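# Two-arm robot ties a tight knot in rope

## Task

Make a knot in the rope and pull it tight, so that it stays knotted after the robot lets go; no part of the rope may sink more than a finger's width below the table surface and nothing may leave the table.

## Robot and tools

Robot: two arms, left_arm and right_arm, each with a two-finger gripper. Arm bases (scene frame): left_arm near (+0.030, +0.287, +0.036) m, right_arm near (-0.045, -0.370, +0.026) m, both turned only slightly about z. A camera stand sits behind the arms.

Frames. Scene frame: origin at table-top height midway between the nominal bases, +x out over the table, +z up, left_arm toward +y (arm names do not match image sides). Reported gripper positions (metres) and quaternions (wxyz) use this frame. Offsets in commands, however, are along each arm's current Hand target axes. The gripper's fingers point along its own +z and open and close along its y; the reported position lies between the pads, about 1 cm short of the tips.

Row layout (used by execute_actions and move): a flat list of 14 numbers, each from -1 to 1. First left_arm: dx, dy, dz, rx, ry, rz, opening; then the same seven for right_arm. dx..rz are an offset from that arm's Hand target at the start of the action or move, not a pose; 1.0 equals 0.6 m of travel or 180 degrees of turn; rx, ry, rz form one rotation vector. Opening is absolute, not an offset: +1 fully open (0.094 m), -1 closed. A zero in the opening slot commands half open, so resend the current opening to leave a gripper unchanged. Six zeros re-request the Hand target, which also ends a push against something once the target is set back past the gripper.

execute_actions(actions, cameras): actions is a list of actions; each action is a list of up to 15 rows, one per 1/30 s step, and a short list repeats its final row. Every row in one action counts from the same start pose, and the next action starts from the new Hand target, so repeating an offset keeps moving. An empty list returns state plus images. cameras: list of names, ["all"], or []; an unknown name voids the call.

move(target, speed, blend, opening_speed, grip_force, blocking, cameras): straight-line paths toward one row, or a list of up to 15 rows that all count from the same starting Hand targets. speed in m/s, 0.002 to 2.9 (default 0.25), one value or one per target; turning is capped at twice that in rad/s. blend in metres rounds corners of a list (0 stops at each). opening_speed: opening-scale units per second, at least 0.2; use it to close gently. grip_force: newtons per pad, 10 to 50, one value or one per arm; it persists, and low values close slowly. blocking=false returns early while the move runs on. Paths last 0.5 to 10 s, do not avoid obstacles or the other arm, and grippers lag and overshoot more when fast or when the arm is stretched. Avoid paths passing near an arm's own base. The result adds a move: line such as done, off_target, moving, held or fault, plus limits (paced = pose clipped, held = steps withheld).

wait(seconds 0 to 10, cameras): lets time pass holding commands; returns early if a running move ends. stop(cameras): brakes a running move. zoom_image(camera, region [x0, y0, x1, y1] pixels, at most 504 by 504) enlarges part of a camera's latest image; cameras: cam_head_left, cam_head_right, cam_high, cam_low, cam_left_wrist, cam_right_wrist, all 672x504. finished_scene(scene): integer number of the scene being ended; call nothing else in that reply.

Results: end_effector_position and quat per arm; Hand target (the last commanded pose after clipping, base for the next offsets); Tool commands; grip_measured (opening on the command scale, reads a little wide when empty, narrower than a squeezed object); grip_effort_nm (motor effort, negative closing, not pad force); joint positions, velocities (may say within noise) and torques; MOTOR HOT or OVER-TEMPERATURE FAULT lines.

Behaviour to expect: orientation commands are clipped to 40 degrees from the measured one per step. Friction and gravity leave the gripper short, low or tilted, especially far out; small moves may not happen or go sideways. Check pose after each move and correct tilt; if it rests short, send the gap as an offset. Grip squeeze jumps to the force limit once closed somewhat below first touch; to release, command well above grip_measured.

Avoid: the two grippers, housings or wrist cameras touching or squeezing each other (the clearance check does not prevent it and can end the scene); fast contacts or hits on the table or fixtures; pressing rope below the table top by more than a finger's width; anything leaving the table; strain on wrist-camera cables; arms held stretched or pushing at unreachable poses, which heats motors and can fold or drop an arm. Occasional nudges may shift the rope. Camera calibrations are given as K, distortion and world-to-camera matrices and may be off by a few millimetres or degrees.

Each tool is called after "Call:" as name(argument=value, ...), one argument or row to a line, values as JSON.

## Session

Call:
execute_actions(
  actions=[],
  cameras=["cam_high","cam_head_left"],
)

Nothing of this call was run. Scene 2 begins with your next reply.

Call:
execute_actions(
  actions=[],
  cameras=["cam_high","cam_head_left"],
)

Scene clock: 0.00 s.
left_arm: end_effector_position=(+0.4271, +0.2396, +0.1413) grip_measured=+1.000 grip_effort_nm=n/a end_effector_quat_wxyz=(+0.609, +0.038, +0.792, -0.001) | right_arm: end_effector_position=(+0.3436, -0.4353, +0.1267) grip_measured=+1.000 grip_effort_nm=n/a end_effector_quat_wxyz=(+0.582, +0.103, +0.805, -0.046)
Joint positions: left_arm=[-0.128 1.568 0.355 0.951 -0.112 0.016 0.094] | right_arm=[-0.082 1.499 0.363 0.812 0.066 0.071 0.094]
Joint velocities: within noise
Joint torques (N m): no reading
Heat: left arm: 25 °C; right arm: 28 °C.
Hand target: left_arm +0.4308, +0.2390, +0.1528; +0.623, +0.036, +0.781, -0.003 | right_arm +0.3449, -0.4354, +0.1295; +0.584, +0.103, +0.804, -0.046
Tool commands: left_gripper/opening=+1.0 right_gripper/opening=+1.0
Images, in order (width x height): cam_head_left 672x504, cam_high 672x504.

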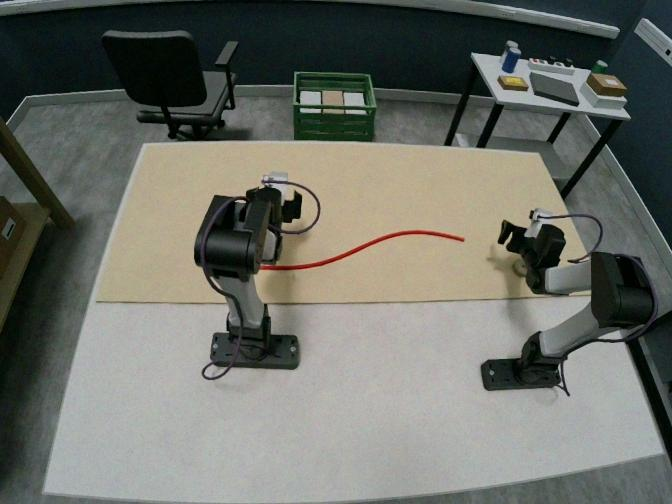

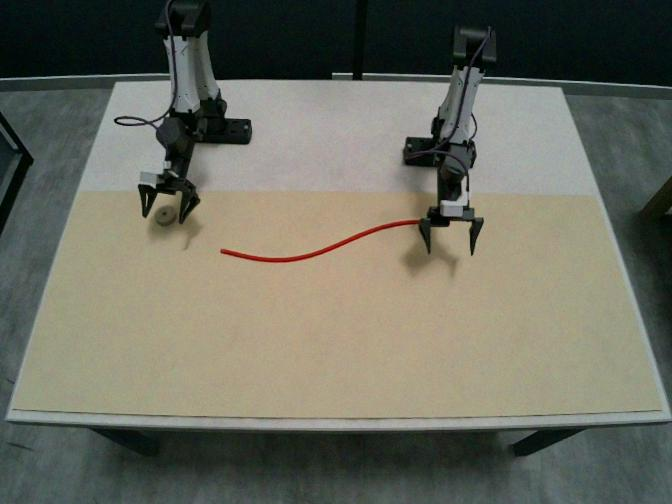

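Call:
move(
  target=[0.147,-0.120,-0.269,0.270,0.362,0.319,0.2,0.082,0.263,-0.048,0.292,0.314,0.383,0.2],
  speed=0.4,
  cameras=["cam_high","cam_head_left","cam_left_wrist","cam_right_wrist"],
)

Scene clock: 56.43 s.
left_arm: end_effector_position=(+0.2442, +0.1821, +0.0941) grip_measured=+0.202 grip_effort_nm=-0.11 end_effector_quat_wxyz=(-0.005, +0.594, +0.804, -0.007) | right_arm: end_effector_position=(+0.3374, -0.2691, +0.1005) grip_measured=+0.203 grip_effort_nm=-0.10 end_effector_quat_wxyz=(+0.008, +0.731, +0.682, +0.007)
Joint positions: left_arm=[-0.406 1.493 0.969 -1.058 0.012 0.829 0.056] | right_arm=[0.316 2.04 1.696 -1.207 0.007 1.903 0.057]
Joint torques (N m): left_arm=[-0.95 -4.77 8.43 0.13 0.09 0.19] | right_arm=[-0.51 -10.56 7.86 0.11 -0.14 0.11]
Heat: left arm: 33 °C; right arm: 33 °C.
Hand target: left_arm +0.2499, +0.1799, +0.0999; +0.000, +0.601, +0.799, +0.000 | right_arm +0.3382, -0.2705, +0.0993; +0.000, +0.737, +0.676, +0.001
Off the commanded pose: left_arm 0.008 m, 1 deg | right_arm 0.002 m, 1 deg.
move: done
camera_calibration:
cam_left_wrist: T_world_to_cam=[[-0.954718, -0.297235, 0.0128008, 0.286511], [-0.262829, 0.862804, 0.431845, -0.0991581], [-0.139404, 0.408926, -0.901857, 0.130496], [0, 0, 0, 1]] pos_world=[0.265668, 0.117352, 0.156842]
cam_right_wrist: T_world_to_cam=[[-0.998248, 0.0587126, -0.00729889, 0.349852], [0.050829, 0.914193, 0.402078, 0.229083], [0.0302797, 0.401003, -0.915576, 0.279777], [0, 0, 0, 1]] pos_world=[0.329124, -0.342159, 0.166601]
Images, in order (width x height): cam_head_left 672x504, cam_high 672x504, cam_left_wrist 672x504, cam_right_wrist 672x504.

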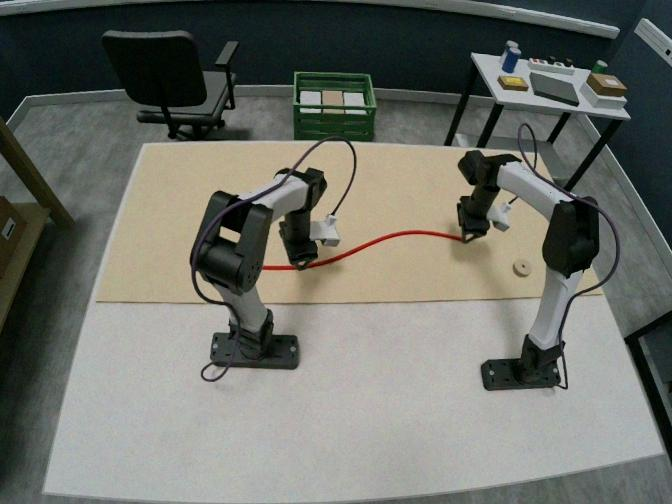

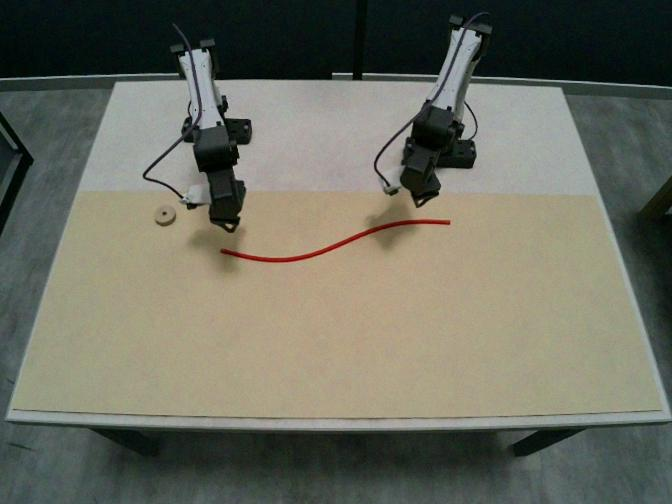

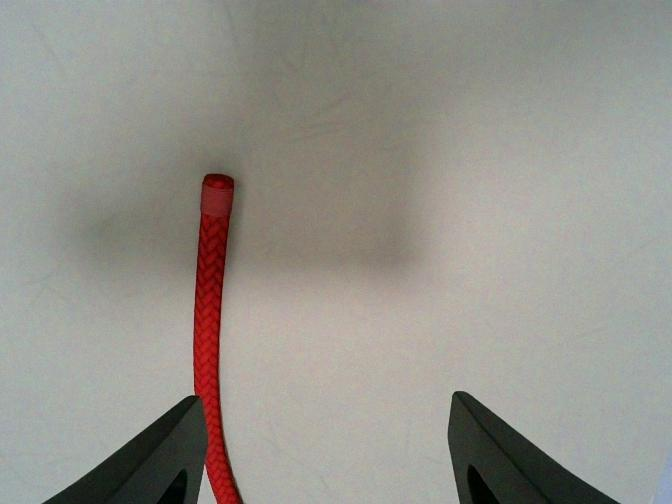

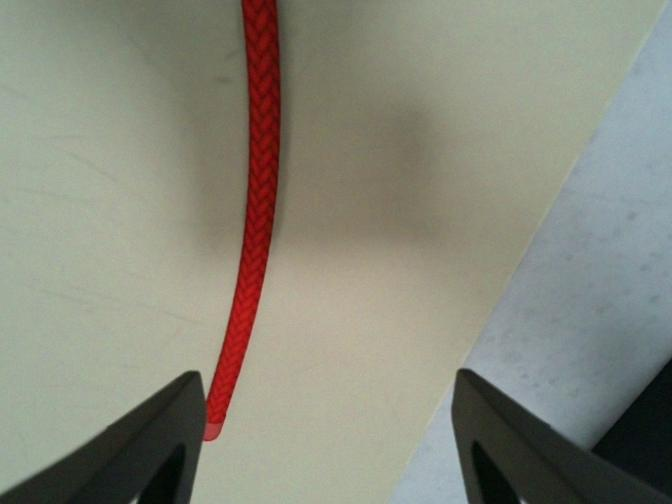

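Call:
move(
  target=[
    [0.093,0.068,0,0,0,0,0.2,-0.004,0.079,0,0,0,0,0.2],
    [0.093,0.068,0.125,0,0,0,0.2,-0.004,0.079,0.130,0,0,0,0.2],
  ],
  speed=0.25,
  blend=[0.02,0],
  cameras=["cam_left_wrist","cam_right_wrist"],
)

Scene clock: 139.97 s.
left_arm: end_effector_position=(+0.2693, +0.2439, +0.0274) grip_measured=+0.202 grip_effort_nm=-0.11 end_effector_quat_wxyz=(-0.006, +0.599, +0.800, -0.003) | right_arm: end_effector_position=(+0.3818, -0.2776, +0.0243) grip_measured=+0.203 grip_effort_nm=-0.10 end_effector_quat_wxyz=(+0.000, +0.738, +0.674, -0.005)
Joint positions: left_arm=[-0.137 1.63 0.812 -0.767 0.001 1.11 0.056] | right_arm=[0.27 2.295 1.795 -1.08 0.004 1.877 0.057]
Joint torques (N m): left_arm=[0.18 -5.03 4.86 0.4 0.19 0.21] | right_arm=[-0.12 -13.78 5.67 0.52 -0.13 -0.08]
Heat: left arm: 32 °C; right arm: 35 °C.
Hand target: left_arm +0.2738, +0.2447, +0.0249; +0.000, +0.601, +0.799, +0.000 | right_arm +0.3854, -0.2769, +0.0214; +0.000, +0.737, +0.676, +0.001
Off the commanded pose: left_arm 0.005 m, 1 deg | right_arm 0.005 m, 1 deg.
move: done
camera_calibration:
cam_left_wrist: T_world_to_cam=[[-0.958339, -0.285497, 0.00883985, 0.327912], [-0.253052, 0.86297, 0.437318, -0.119968], [-0.132482, 0.416862, -0.899264, 0.0445849], [0, 0, 0, 1]] pos_world=[0.2898, 0.178561, 0.0896589]
cam_right_wrist: T_world_to_cam=[[-0.996638, 0.0792679, 0.0207356, 0.398568], [0.080989, 0.914713, 0.395904, 0.254052], [0.0124154, 0.396252, -0.918058, 0.217701], [0, 0, 0, 1]] pos_world=[0.37395, -0.350243, 0.0910168]
Images, in order (width x height): cam_left_wrist 672x504, cam_right_wrist 672x504.

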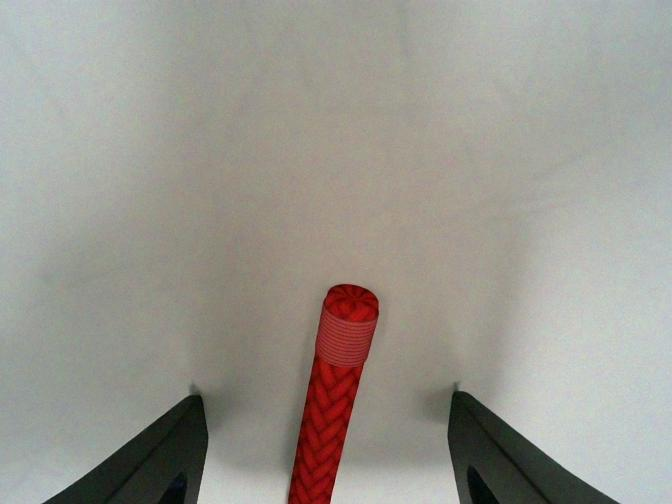

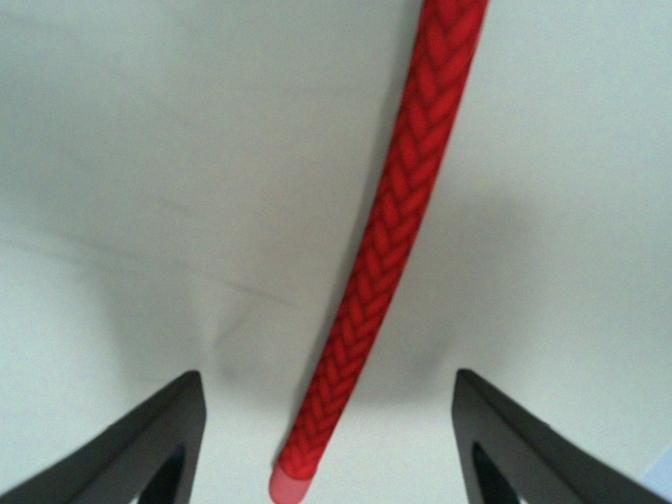

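Call:
move(
  target=[
    [0,0,0.023,0,0,0,0.2,0,0,0.02,0,0,0,0.2],
    [0,0,0.023,0,0,0,-1,0,0,0.02,0,0,0,-1],
  ],
  speed=0.08,
)

Call:
move(
  target=[0,0,-0.01,0,0,0,-1,0,0,-0.08,0,0,0,-1],
  speed=0.2,
  cameras=["cam_left_wrist","cam_right_wrist"],
)

Scene clock: 148.13 s.
left_arm: end_effector_position=(+0.2708, +0.2437, +0.0153) grip_measured=-0.841 grip_effort_nm=-1.03 end_effector_quat_wxyz=(-0.004, +0.600, +0.800, -0.003) | right_arm: end_effector_position=(+0.3865, -0.2766, +0.0209) grip_measured=-0.829 grip_effort_nm=-0.99 end_effector_quat_wxyz=(+0.005, +0.738, +0.674, +0.005)
Joint positions: left_arm=[-0.137 1.663 0.789 -0.708 0.001 1.111 0.007] | right_arm=[0.27 2.295 1.781 -1.043 0.004 1.877 0.008]
Joint torques (N m): left_arm=[0.12 -4.86 4.11 0.48 0.18 0.21] | right_arm=[-0.1 -12.51 4.68 0.56 -0.14 -0.07]
Heat: left arm: 31 °C; right arm: 37 °C.
Hand target: left_arm +0.2737, +0.2447, +0.0111; +0.000, +0.601, +0.799, +0.000 | right_arm +0.3853, -0.2769, +0.0093; +0.000, +0.737, +0.676, +0.001
Off the commanded pose: left_arm 0.005 m, 1 deg | right_arm 0.012 m, 1 deg.
move: off_target (right_arm); target 2's new opening was sent with right_arm's hand 0.012 m and 0 deg from that target

Scene clock: 149.30 s.
left_arm: end_effector_position=(+0.2708, +0.2437, +0.0153) grip_measured=-0.841 grip_effort_nm=-1.03 end_effector_quat_wxyz=(-0.004, +0.600, +0.800, -0.003) | right_arm: end_effector_position=(+0.3819, -0.2776, +0.0409) grip_measured=-0.829 grip_effort_nm=-0.99 end_effector_quat_wxyz=(-0.004, +0.738, +0.674, -0.012)
Joint positions: left_arm=[-0.137 1.663 0.789 -0.708 0.001 1.111 0.007] | right_arm=[0.27 2.295 1.862 -1.162 0.004 1.877 0.008]
Joint torques (N m): left_arm=[0.14 -6.38 5.26 0.25 0.18 0.22] | right_arm=[-0.14 -17.06 7.49 0.03 -0.12 -0.07]
Heat: left arm: 31 °C; right arm: 37 °C.
Hand target: left_arm +0.2737, +0.2447, +0.0171; +0.000, +0.601, +0.799, +0.000 | right_arm +0.3853, -0.2770, +0.0573; +0.000, +0.737, +0.676, +0.001
Off the commanded pose: left_arm 0.004 m, 1 deg | right_arm 0.017 m, 2 deg.
move: off_target (right_arm)
camera_calibration:
cam_left_wrist: T_world_to_cam=[[-0.958466, -0.285157, 0.00532878, 0.329436], [-0.254429, 0.863326, 0.435815, -0.113718], [-0.128876, 0.416358, -0.900021, 0.0332824], [0, 0, 0, 1]] pos_world=[0.291109, 0.178259, 0.0777595]
cam_right_wrist: T_world_to_cam=[[-0.996262, 0.0789658, 0.0350097, 0.397515], [0.0863712, 0.916001, 0.391768, 0.24587], [-0.0011326, 0.393328, -0.919398, 0.237291], [0, 0, 0, 1]] pos_world=[0.375062, -0.349941, 0.107924]
Images, in order (width x height): cam_left_wrist 672x504, cam_right_wrist 672x504.

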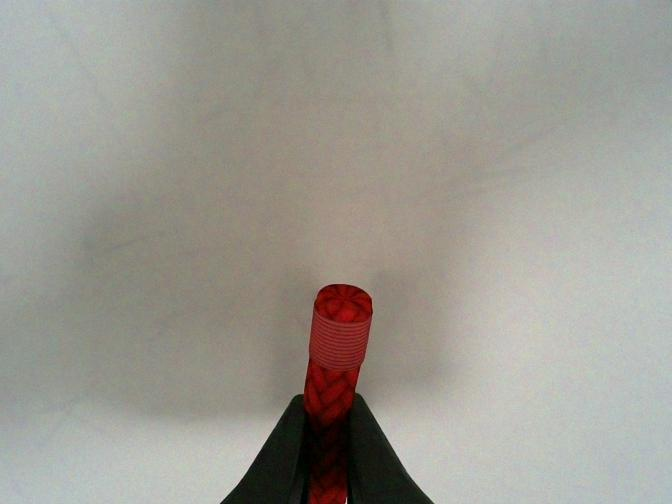

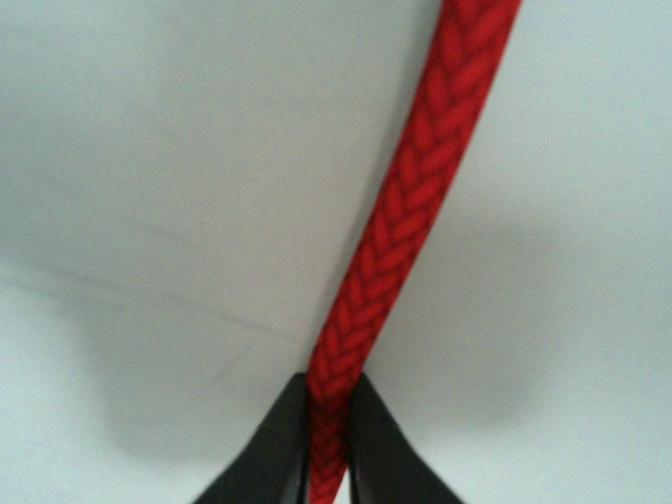

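Call:
move(
  target=[
    [0,0,0,0,0,0,-1,0.222,0.106,-0.038,0,0,-0.39,-1],
    [0,0,0,0,0,0,-1,0.505,0.098,-0.038,0,0,-0.83,-1],
    [0,0,0,0,0,0,-1,0.548,0.011,-0.038,0,0,0.778,-1],
    [0,0,0,0,0,0,-1,0.539,-0.189,-0.02,0,0,0.556,-1],
  ],
  speed=0.3,
  blend=[0.03,0.03,0.03,0],
  cameras=["cam_high","cam_head_left","cam_right_wrist"],
)

Scene clock: 178.73 s.
left_arm: end_effector_position=(+0.2708, +0.2437, +0.0153) grip_measured=-0.841 grip_effort_nm=-1.03 end_effector_quat_wxyz=(-0.004, +0.600, +0.800, -0.003) | right_arm: end_effector_position=(+0.2997, +0.0543, +0.0526) grip_measured=-0.829 grip_effort_nm=-0.99 end_effector_quat_wxyz=(-0.064, +0.988, -0.137, +0.034)
Joint positions: left_arm=[-0.137 1.663 0.789 -0.708 0.001 1.111 0.007] | right_arm=[0.941 2.801 2.844 -1.47 -0.009 -1.979 0.008]
Joint torques (N m): left_arm=[0.13 -6.43 5.29 0.22 0.19 0.21] | right_arm=[0.38 -19.67 7.82 0.41 -0.11 -0.1]
Heat: left arm: 30 °C; right arm: 49 °C.
Hand target: left_arm +0.2737, +0.2447, +0.0171; +0.000, +0.601, +0.799, +0.000 | right_arm +0.3002, +0.0549, +0.0696; -0.001, +0.991, -0.131, +0.001
Off the commanded pose: left_arm 0.004 m, 1 deg | right_arm 0.017 m, 8 deg.
elbow stopped short (right arm): the move would have taken joint 3 (elbow) straighter than the controller allows.
move: off_target (right_arm)
camera_calibration:
cam_right_wrist: T_world_to_cam=[[0.25376, 0.955918, 0.147736, -0.139209], [0.846691, -0.293368, 0.443902, -0.220563], [0.467675, 0.012442, -0.883813, -0.00428605], [0, 0, 0, 1]] pos_world=[0.224079, 0.0684198, 0.114687]
Images, in order (width x height): cam_head_left 672x504, cam_high 672x504, cam_right_wrist 672x504.

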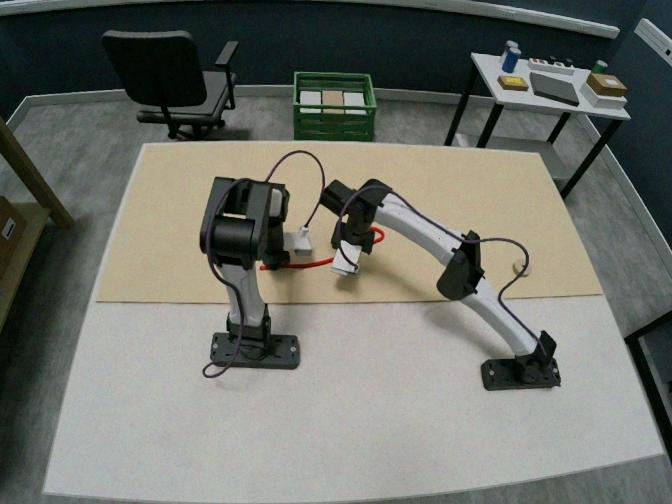

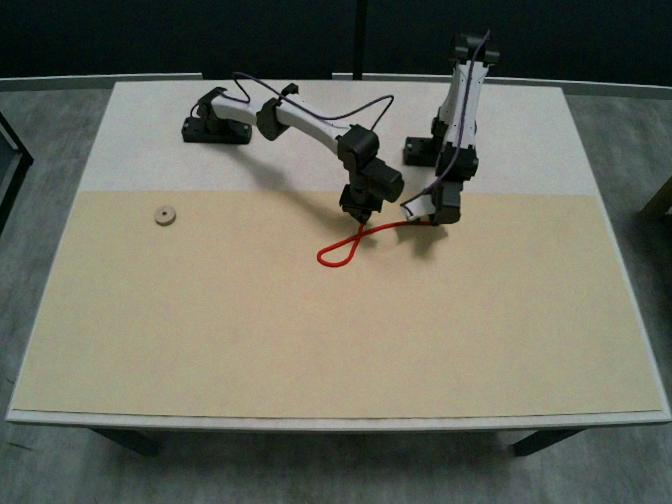

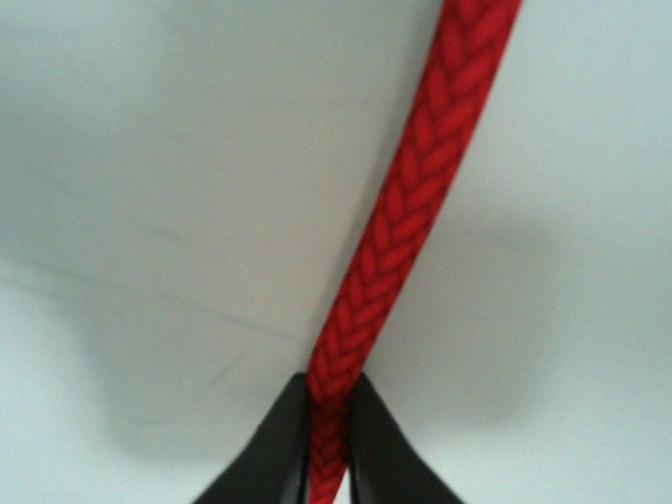

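Call:
move(
  target=[
    [0,0,0,0,0,0,-1,-0.084,0.04,0.066,0,0,0,-1],
    [0,0,0,0,0,0,-1,-0.084,0.04,0.066,0,0,0,-0.2],
    [0,0,0,0,0,0,-1,-0.084,0.04,-0.08,0,0,0,-0.2],
  ],
  speed=0.15,
  cameras=["cam_high","cam_head_left","cam_left_wrist"],
)

Scene clock: 194.37 s.
left_arm: end_effector_position=(+0.2708, +0.2437, +0.0153) grip_measured=-0.841 grip_effort_nm=-1.03 end_effector_quat_wxyz=(-0.004, +0.600, +0.800, -0.003) | right_arm: end_effector_position=(+0.2525, +0.0453, +0.1031) grip_measured=-0.203 grip_effort_nm=0.18 end_effector_quat_wxyz=(-0.039, +0.990, -0.132, +0.026)
Joint positions: left_arm=[-0.137 1.663 0.789 -0.708 0.001 1.111 0.007] | right_arm=[1.008 2.608 2.675 -1.545 0.01 -1.924 0.037]
Joint torques (N m): left_arm=[0.1 -6.35 5.26 0.24 0.19 0.2] | right_arm=[0.77 -19.69 5.52 0.28 -0.27 0.07]
Heat: left arm: 29 °C; right arm: 56 °C.
Hand target: left_arm +0.2737, +0.2447, +0.0171; +0.000, +0.601, +0.799, +0.000 | right_arm +0.2452, +0.0448, +0.1175; -0.001, +0.991, -0.131, +0.001
Off the commanded pose: left_arm 0.004 m, 1 deg | right_arm 0.016 m, 5 deg.
joint sent to its limit (right arm) — joint 4 (wrist pitch), lower limit. The joint targets are off in orientation, not in position.
move: off_target (right_arm); target 2's new opening was sent with right_arm's hand 0.011 m and 2 deg from that target
camera_calibration:
cam_left_wrist: T_world_to_cam=[[-0.958466, -0.285157, 0.00532878, 0.329436], [-0.254429, 0.863326, 0.435815, -0.113718], [-0.128876, 0.416358, -0.900021, 0.0332824], [0, 0, 0, 1]] pos_world=[0.291109, 0.178259, 0.0777595]
Images, in order (width x height): cam_head_left 672x504, cam_high 672x504, cam_left_wrist 672x504.

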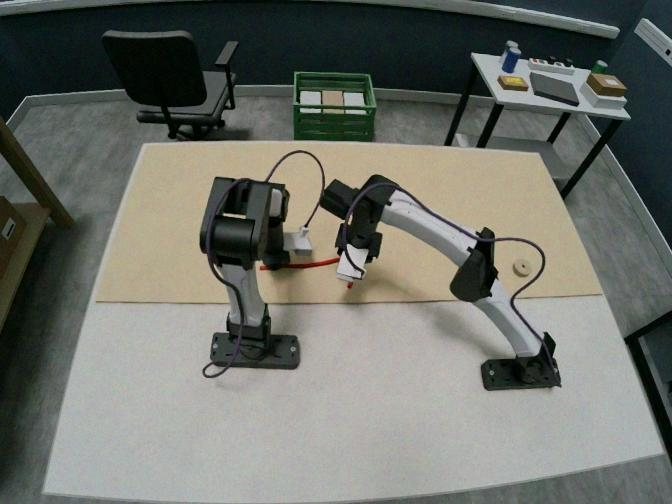

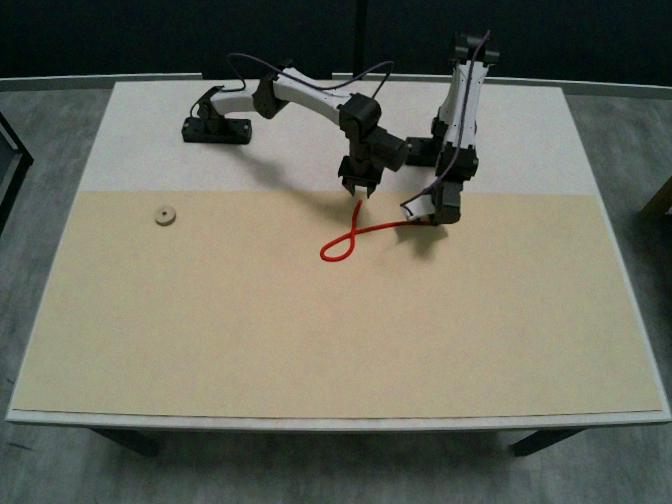

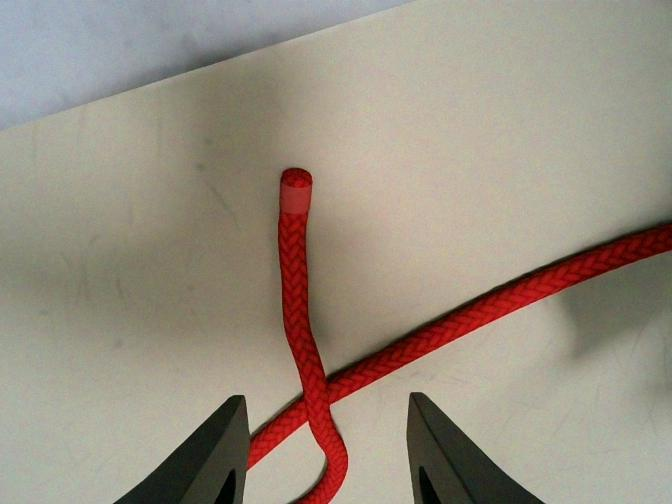

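Call:
move(
  target=[0,0,0,0,0,0,-1,0,0,0.03,0,0,0.944,-0.1],
  speed=0.6,
  cameras=["cam_left_wrist","cam_right_wrist"],
)

Scene clock: 278.80 s.
left_arm: end_effector_position=(+0.2708, +0.2437, +0.0153) grip_measured=-0.841 grip_effort_nm=-1.03 end_effector_quat_wxyz=(-0.004, +0.600, +0.800, -0.003) | right_arm: end_effector_position=(+0.2458, +0.0489, +0.1030) grip_measured=-0.103 grip_effort_nm=0.17 end_effector_quat_wxyz=(+0.028, +0.035, +0.998, +0.035)
Joint positions: left_arm=[-0.137 1.663 0.789 -0.708 0.001 1.111 0.007] | right_arm=[1.023 2.608 2.675 -1.548 0.01 1.039 0.042]
Joint torques (N m): left_arm=[0.12 -6.43 5.24 0.23 0.19 0.2] | right_arm=[-0.49 -15.75 6.17 0.38 -0.17 0.09]
Heat: left arm: 29 °C; right arm: 62 °C.
Hand target: left_arm +0.2737, +0.2447, +0.0171; +0.000, +0.601, +0.799, +0.000 | right_arm +0.2453, +0.0449, +0.0995; +0.001, +0.043, +0.999, +0.001
Off the commanded pose: left_arm 0.004 m, 1 deg | right_arm 0.005 m, 5 deg.
joint sent to its limit (right arm) — joint 4 (wrist pitch), lower limit. The joint targets are off in orientation, not in position.
move: off_target (right_arm)
camera_calibration:
cam_left_wrist: T_world_to_cam=[[-0.958466, -0.285157, 0.00532878, 0.329436], [-0.254429, 0.863326, 0.435815, -0.113718], [-0.128876, 0.416358, -0.900021, 0.0332824], [0, 0, 0, 1]] pos_world=[0.291109, 0.178259, 0.0777595]
cam_right_wrist: T_world_to_cam=[[-0.0579615, -0.996593, -0.05868, 0.0655497], [-0.935811, 0.0337664, 0.35088, 0.232821], [-0.347703, 0.075251, -0.93458, 0.268152], [0, 0, 0, 1]] pos_world=[0.314913, 0.0372862, 0.172763]
Images, in order (width x height): cam_left_wrist 672x504, cam_right_wrist 672x504.

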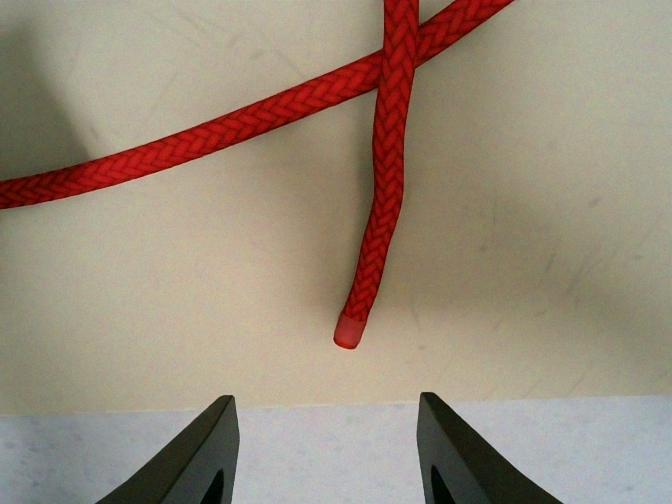

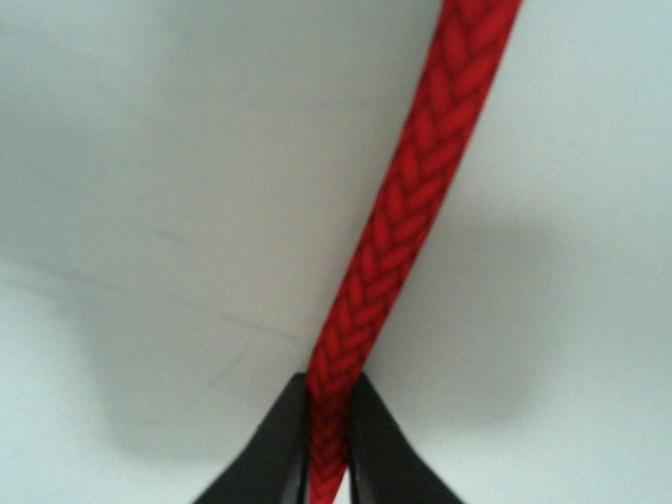

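Call:
move(
  target=[
    [0,0,0,0,0,0,-1,0.019,-0.012,0.125,0,0,0,-0.1],
    [0,0,0,0,0,0,-1,0.019,-0.012,0.125,0,0,0,-1],
    [0,0,0,0,0,0,-1,0.01,-0.04,0.08,0,0,-0.25,-1],
    [0,0,0,0,0,0,-1,-0.035,-0.072,0.08,0,0,-0.528,-1],
    [0,0,0,0,0,0,-1,-0.035,-0.072,0.122,0,0,-0.528,-1],
  ],
  speed=0.2,
  blend=[0,0,0.015,0.01,0],
  cameras=["cam_high","cam_left_wrist"],
)

Scene clock: 302.87 s.
left_arm: end_effector_position=(+0.2708, +0.2437, +0.0153) grip_measured=-0.841 grip_effort_nm=-1.03 end_effector_quat_wxyz=(-0.004, +0.600, +0.800, -0.003) | right_arm: end_effector_position=(+0.2553, -0.0027, +0.0201) grip_measured=-0.817 grip_effort_nm=-0.99 end_effector_quat_wxyz=(+0.020, +0.707, -0.707, +0.002)
Joint positions: left_arm=[-0.137 1.663 0.789 -0.708 0.001 1.111 0.007] | right_arm=[0.941 2.512 2.166 -1.264 0.001 -0.685 0.009]
Joint torques (N m): left_arm=[0.17 -6.37 5.24 0.24 0.16 0.2] | right_arm=[-0.66 -18.35 4.55 0.69 -0.16 -0.11]
Heat: left arm: 29 °C; right arm: 62 °C.
Hand target: left_arm +0.2737, +0.2447, +0.0171; +0.000, +0.601, +0.799, +0.000 | right_arm +0.2625, +0.0001, +0.0262; -0.001, +0.708, -0.707, +0.000
Off the commanded pose: left_arm 0.004 m, 1 deg | right_arm 0.010 m, 2 deg.
move: done
camera_calibration:
cam_left_wrist: T_world_to_cam=[[-0.958466, -0.285157, 0.00532878, 0.329436], [-0.254429, 0.863326, 0.435815, -0.113718], [-0.128876, 0.416358, -0.900021, 0.0332824], [0, 0, 0, 1]] pos_world=[0.291109, 0.178259, 0.0777595]
Images, in order (width x height): cam_high 672x504, cam_left_wrist 672x504.

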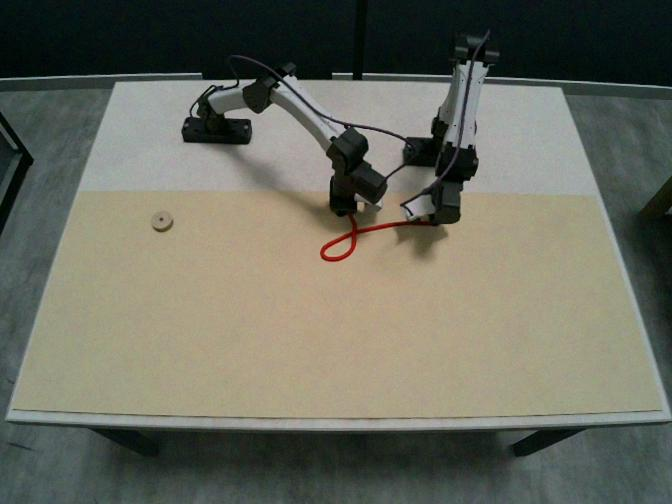

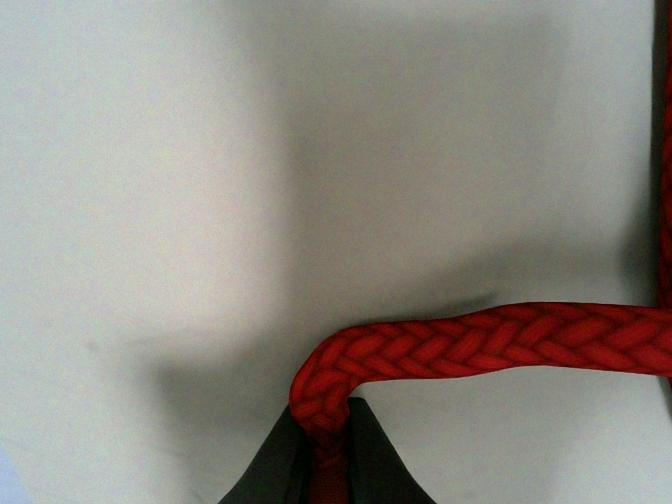

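Call:
move(
  target=[
    [0,0,0,0,0,0,-1,0.02,-0.038,-0.01,0,0,0,-1],
    [0,0,0,0,0,0,-0.3,0.02,-0.038,-0.005,0,0,0,-0.2],
    [0,0,0,0,0,0,-0.3,0.02,-0.038,-0.14,0,0,0,-0.2],
  ],
  speed=0.2,
  cameras=["cam_high","cam_left_wrist","cam_right_wrist"],
)

Scene clock: 324.63 s.
left_arm: end_effector_position=(+0.2708, +0.2437, +0.0153) grip_measured=-0.302 grip_effort_nm=0.13 end_effector_quat_wxyz=(-0.004, +0.600, +0.800, -0.003) | right_arm: end_effector_position=(+0.2882, -0.0095, +0.1155) grip_measured=-0.203 grip_effort_nm=0.18 end_effector_quat_wxyz=(-0.029, +0.704, -0.710, -0.002)
Joint positions: left_arm=[-0.137 1.663 0.789 -0.708 0.001 1.111 0.033] | right_arm=[0.88 2.513 2.548 -1.547 -0.001 -0.738 0.037]
Joint torques (N m): left_arm=[0.13 -6.38 5.27 0.24 0.18 0.22] | right_arm=[0.21 -14.83 6.3 0.32 -0.15 -0.09]
Heat: left arm: 29 °C; right arm: 61 °C.
Hand target: left_arm +0.2737, +0.2447, +0.0171; +0.000, +0.601, +0.799, +0.000 | right_arm +0.2853, -0.0120, +0.1102; -0.001, +0.708, -0.707, +0.000
Off the commanded pose: left_arm 0.004 m, 1 deg | right_arm 0.007 m, 3 deg.
joint sent to its limit (right arm) — joint 4 (wrist pitch), lower limit. The joint targets still meet the commanded pose.
move: off_target (right_arm)
camera_calibration:
cam_left_wrist: T_world_to_cam=[[-0.958583, -0.284762, 0.00542327, 0.329392], [-0.254038, 0.863456, 0.435785, -0.113852], [-0.128778, 0.416359, -0.900034, 0.0332548], [0, 0, 0, 1]] pos_world=[0.29111, 0.178259, 0.0777593]
cam_right_wrist: T_world_to_cam=[[0.99862, 0.00194187, 0.052477, -0.297356], [-0.0171846, -0.932209, 0.361513, -0.00504386], [0.0496215, -0.361916, -0.930889, 0.17983], [0, 0, 0, 1]] pos_world=[0.287935, 0.0609589, 0.18483]
Images, in order (width x height): cam_high 672x504, cam_left_wrist 672x504, cam_right_wrist 672x504.

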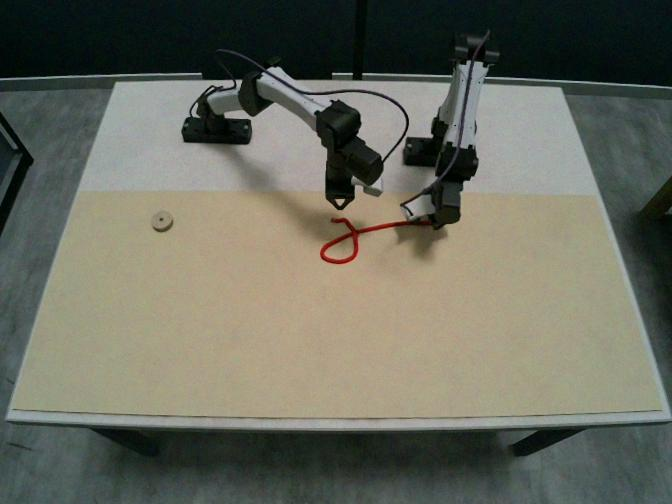

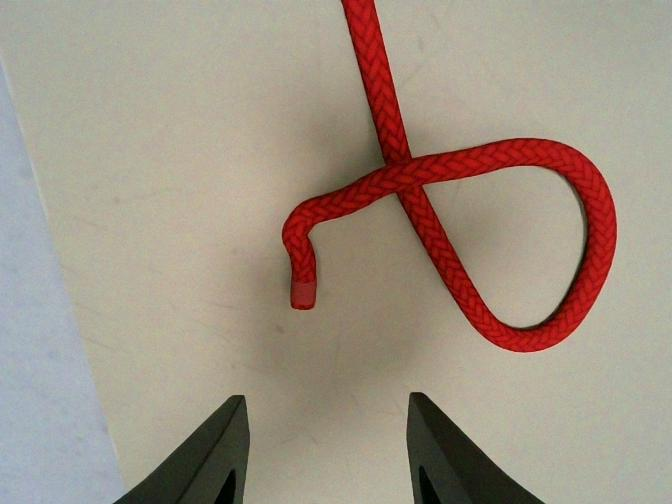

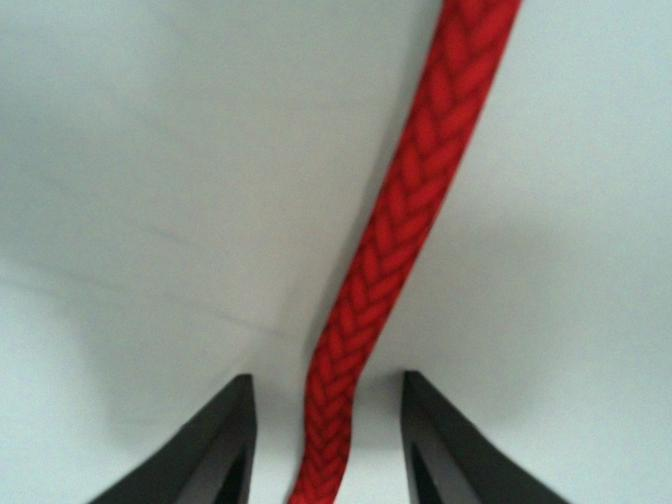

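Call:
move(
  target=[
    [0,0,0,0,0,0,-0.3,0.055,-0.145,0.08,0,0,-0.13,-0.2],
    [0,0,0,0,0,0,-0.3,0.055,-0.145,0.14,0,0,-0.13,-0.2],
    [0,0,0,0,0,0,-0.3,0.055,-0.145,0.14,0,0,-0.13,-1],
    [0,0,0,0,0,0,-0.3,0.055,-0.12,0.08,0,0,-0.10,-1],
    [0,0,0,0,0,0,-0.3,0.058,0.07,0.08,0,0,0,-1],
    [0,0,0,0,0,0,-0.3,0.058,0.07,0.136,0,0,0,-1],
  ],
  speed=0.18,
  blend=[0.01,0,0,0.01,0.01,0],
  cameras=["cam_high","cam_left_wrist"],
)

Scene clock: 353.57 s.
left_arm: end_effector_position=(+0.2708, +0.2437, +0.0153) grip_measured=-0.302 grip_effort_nm=0.12 end_effector_quat_wxyz=(-0.004, +0.600, +0.800, -0.003) | right_arm: end_effector_position=(+0.2397, -0.0525, +0.0242) grip_measured=-0.851 grip_effort_nm=-1.00 end_effector_quat_wxyz=(+0.019, +0.709, -0.705, +0.001)
Joint positions: left_arm=[-0.137 1.663 0.789 -0.708 0.001 1.111 0.033] | right_arm=[0.895 2.283 1.774 -1.099 -0.001 -0.736 0.007]
Joint torques (N m): left_arm=[0.13 -6.34 5.29 0.22 0.18 0.21] | right_arm=[0.31 -16.05 4.89 0.66 -0.15 0.09]
Heat: left arm: 29 °C; right arm: 62 °C.
Hand target: left_arm +0.2737, +0.2447, +0.0171; +0.000, +0.601, +0.799, +0.000 | right_arm +0.2434, -0.0466, +0.0286; -0.001, +0.708, -0.707, +0.000
Off the commanded pose: left_arm 0.004 m, 1 deg | right_arm 0.008 m, 2 deg.
elbow stopped short (right arm): the move would have taken joint 3 (elbow) straighter than the controller allows.
move: done
camera_calibration:
cam_left_wrist: T_world_to_cam=[[-0.958583, -0.284762, 0.00542327, 0.329392], [-0.254038, 0.863456, 0.435785, -0.113852], [-0.128778, 0.416359, -0.900034, 0.0332548], [0, 0, 0, 1]] pos_world=[0.29111, 0.178259, 0.0777593]
Images, in order (width x height): cam_high 672x504, cam_left_wrist 672x504.

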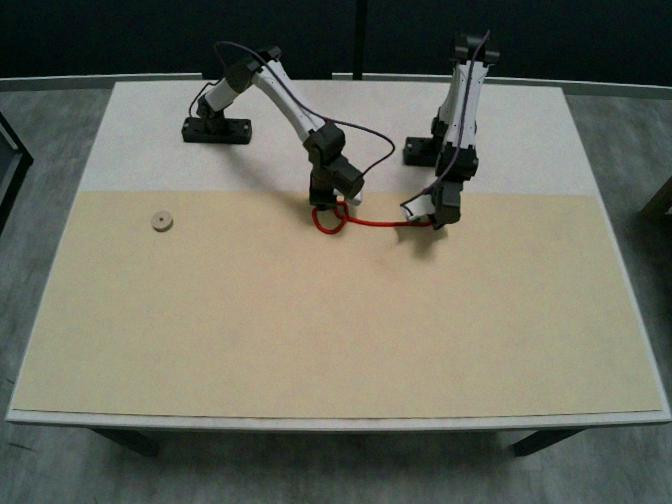

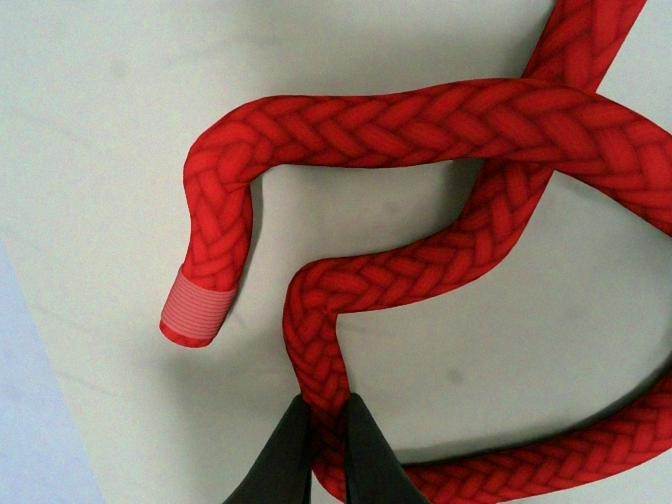

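Call:
move(
  target=[
    [0,0,0,0,0,0,-0.3,0,0,-0.04,0,0,0,-1],
    [0,0,0,0,0,0,-0.3,0.006,0.155,-0.04,0,0,0,-1],
    [0,0,0,0,0,0,-0.3,0.006,0.155,0.004,0,0,0,-1],
  ],
  speed=0.2,
  blend=[0.01,0.01,0],
  cameras=["cam_high","cam_left_wrist","cam_right_wrist"],
)

Scene clock: 388.70 s.
left_arm: end_effector_position=(+0.2708, +0.2437, +0.0153) grip_measured=-0.302 grip_effort_nm=0.12 end_effector_quat_wxyz=(-0.004, +0.600, +0.800, -0.003) | right_arm: end_effector_position=(+0.1484, -0.0533, +0.0255) grip_measured=-0.851 grip_effort_nm=-0.99 end_effector_quat_wxyz=(+0.010, +0.710, -0.704, +0.002)
Joint positions: left_arm=[-0.137 1.663 0.789 -0.708 0.001 1.111 0.033] | right_arm=[1.078 2.06 1.416 -0.948 -0.001 -0.556 0.007]
Joint torques (N m): left_arm=[0.17 -6.32 5.34 0.25 0.19 0.21] | right_arm=[0.02 -12.82 4.82 0.64 -0.14 0.1]
Heat: left arm: 29 °C; right arm: 65 °C.
Hand target: left_arm +0.2737, +0.2447, +0.0171; +0.000, +0.601, +0.799, +0.000 | right_arm +0.1505, -0.0505, +0.0260; -0.001, +0.708, -0.707, +0.000
Off the commanded pose: left_arm 0.004 m, 1 deg | right_arm 0.004 m, 1 deg.
move: done
camera_calibration:
cam_left_wrist: T_world_to_cam=[[-0.958583, -0.284762, 0.00542327, 0.329392], [-0.254038, 0.863456, 0.435785, -0.113852], [-0.128778, 0.416359, -0.900034, 0.0332548], [0, 0, 0, 1]] pos_world=[0.29111, 0.178259, 0.0777593]
cam_right_wrist: T_world_to_cam=[[0.999785, 0.0206341, 0.00208722, -0.150772], [0.0178804, -0.908576, 0.417337, -0.0211379], [0.0105078, -0.41721, -0.90875, 0.0894331], [0, 0, 0, 1]] pos_world=[0.150178, 0.0212181, 0.0904086]
Images, in order (width x height): cam_high 672x504, cam_left_wrist 672x504, cam_right_wrist 672x504.

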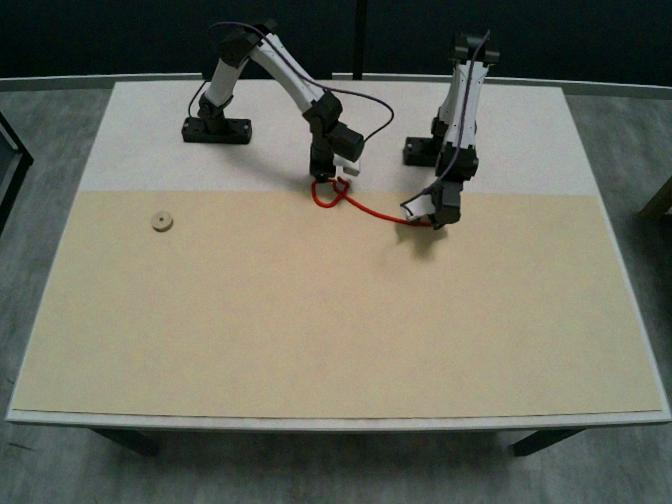

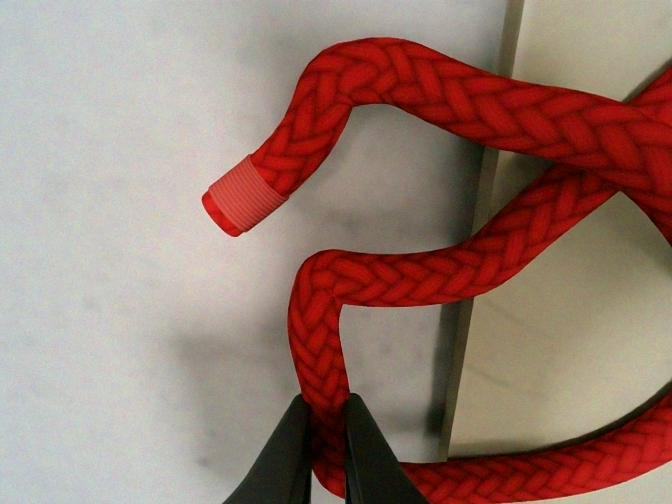

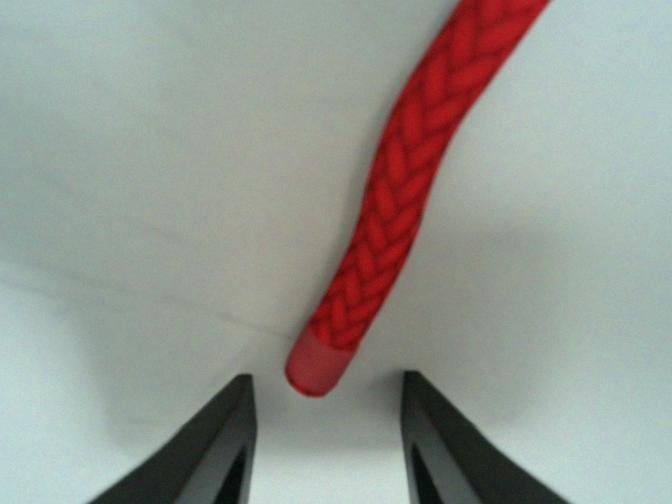

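Call:
move(
  target=[
    [0,0,0,0,0,0,-1,0,0,0,0,0,0,-0.3],
    [0,0,0,0,0,0,-1,0,0,-0.08,0,0,0,0],
    [0,0,0,0,0,0,-1,-0.0875,0.019,-0.08,0,0,0.217,0],
    [0,0,0,0,0,0,-1,-0.0875,0.019,0.003,0,0,0.217,0],
    [0,0,0,0,0,0,-1,-0.0875,0.019,0.003,0,0,0.217,-1],
  ],
  speed=0.25,
  blend=[0,0.01,0.01,0,0],
  cameras=["cam_high","cam_left_wrist"],
)

Scene clock: 500.50 s.
left_arm: end_effector_position=(+0.2708, +0.2437, +0.0153) grip_measured=-0.994 grip_effort_nm=-0.34 end_effector_quat_wxyz=(-0.004, +0.600, +0.800, -0.003) | right_arm: end_effector_position=(+0.1394, -0.0031, +0.0272) grip_measured=-0.986 grip_effort_nm=-0.73 end_effector_quat_wxyz=(-0.005, -0.431, +0.902, -0.004)
Joint positions: left_arm=[-0.137 1.663 0.789 -0.708 0.001 1.111 0] | right_arm=[1.16 2.194 1.637 -1.027 -0.001 0.215 0.001]
Joint torques (N m): left_arm=[0.16 -6.46 5.23 0.24 0.19 0.21] | right_arm=[0.66 -12.94 5.61 0.63 -0.1 0.09]
Heat: left arm: 29 °C; right arm: 58 °C.
Hand target: left_arm +0.2737, +0.2447, +0.0171; +0.000, +0.601, +0.799, +0.000 | right_arm +0.1390, +0.0020, +0.0243; +0.001, -0.431, +0.902, +0.000
Off the commanded pose: left_arm 0.004 m, 1 deg | right_arm 0.006 m, 1 deg.
move: done; blend cut to 0 m at target 2; target 2's new opening was sent with right_arm's hand 0.012 m and 1 deg from that target
camera_calibration:
cam_left_wrist: T_world_to_cam=[[-0.958583, -0.284762, 0.00542327, 0.329392], [-0.254038, 0.863456, 0.435785, -0.113852], [-0.128778, 0.416359, -0.900034, 0.0332548], [0, 0, 0, 1]] pos_world=[0.29111, 0.178259, 0.0777593]
Images, in order (width x height): cam_high 672x504, cam_left_wrist 672x504.

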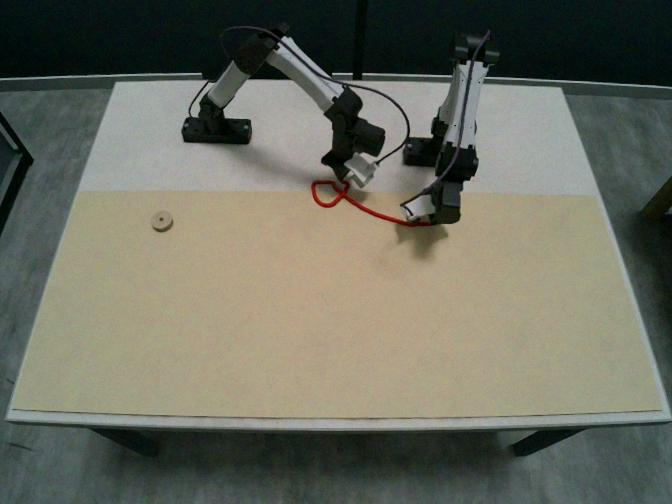

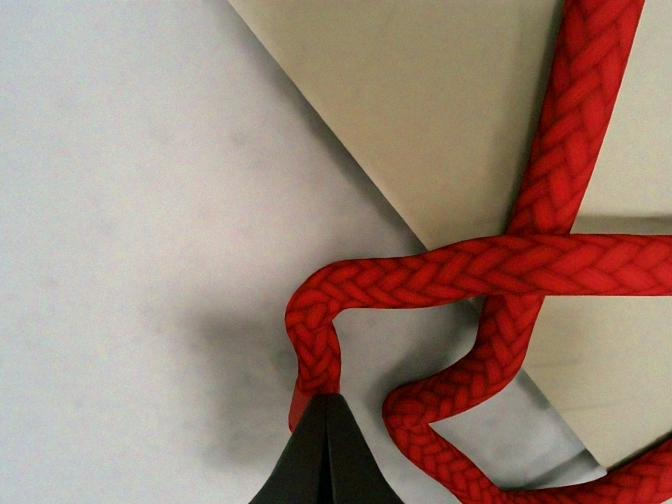

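Call:
move(
  target=[
    [0,0,0,0,0,0,-1,0,0,-0.05,0,0,0,-0.3],
    [0,0,0,0,0,0,-1,-0.03,0.005,0.012,0,0,0,-0.3],
    [0,0,0,0,0,0,-1,-0.03,0.005,0.012,0,0,0,-1],
    [0,0,0,0,0,0,-1,-0.03,0.005,-0.08,0,0,0,-1],
  ],
  speed=0.2,
  cameras=["cam_left_wrist","cam_right_wrist"],
)

Scene clock: 520.63 s.
left_arm: end_effector_position=(+0.2708, +0.2437, +0.0153) grip_measured=-0.994 grip_effort_nm=-0.34 end_effector_quat_wxyz=(-0.004, +0.600, +0.800, -0.003) | right_arm: end_effector_position=(+0.1476, +0.0134, +0.0536) grip_measured=-0.839 grip_effort_nm=-0.99 end_effector_quat_wxyz=(-0.013, -0.431, +0.902, -0.010)
Joint positions: left_arm=[-0.137 1.663 0.789 -0.708 0.001 1.111 0] | right_arm=[1.16 2.262 1.859 -1.2 -0.001 0.215 0.008]
Joint torques (N m): left_arm=[0.23 -6.39 5.27 0.24 0.18 0.22] | right_arm=[0.47 -17.51 7.58 0.18 -0.1 0.05]
Heat: left arm: 29 °C; right arm: 59 °C.
Hand target: left_arm +0.2737, +0.2447, +0.0171; +0.000, +0.601, +0.799, +0.000 | right_arm +0.1479, +0.0178, +0.0724; +0.001, -0.431, +0.903, +0.000
Off the commanded pose: left_arm 0.004 m, 1 deg | right_arm 0.019 m, 2 deg.
move: off_target (right_arm); target 3's new opening was sent with right_arm's hand 0.011 m and 2 deg from that target
camera_calibration:
cam_left_wrist: T_world_to_cam=[[-0.958583, -0.284762, 0.00542327, 0.329392], [-0.254038, 0.863456, 0.435785, -0.113852], [-0.128778, 0.416359, -0.900034, 0.0332548], [0, 0, 0, 1]] pos_world=[0.29111, 0.178259, 0.0777593]
cam_right_wrist: T_world_to_cam=[[0.784759, -0.619499, 0.0193758, -0.112075], [-0.565469, -0.702816, 0.431619, 0.110362], [-0.25377, -0.349673, -0.901848, 0.18061], [0, 0, 0, 1]] pos_world=[0.196191, 0.0712882, 0.11742]
Images, in order (width x height): cam_left_wrist 672x504, cam_right_wrist 672x504.

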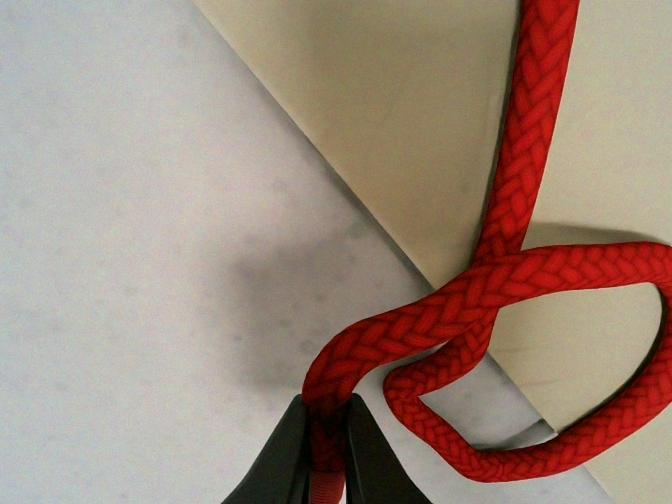

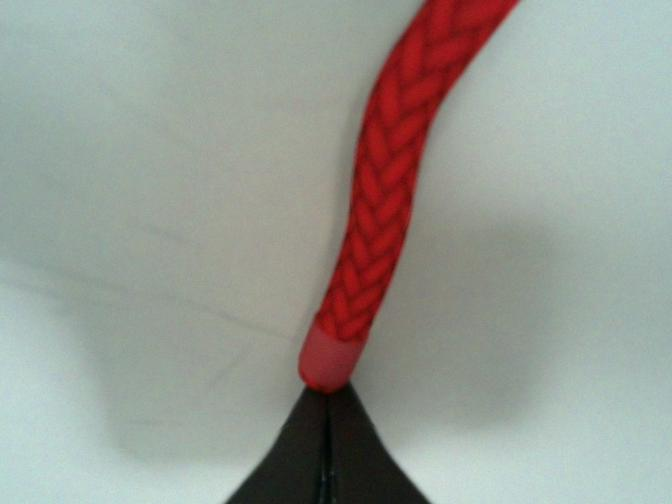

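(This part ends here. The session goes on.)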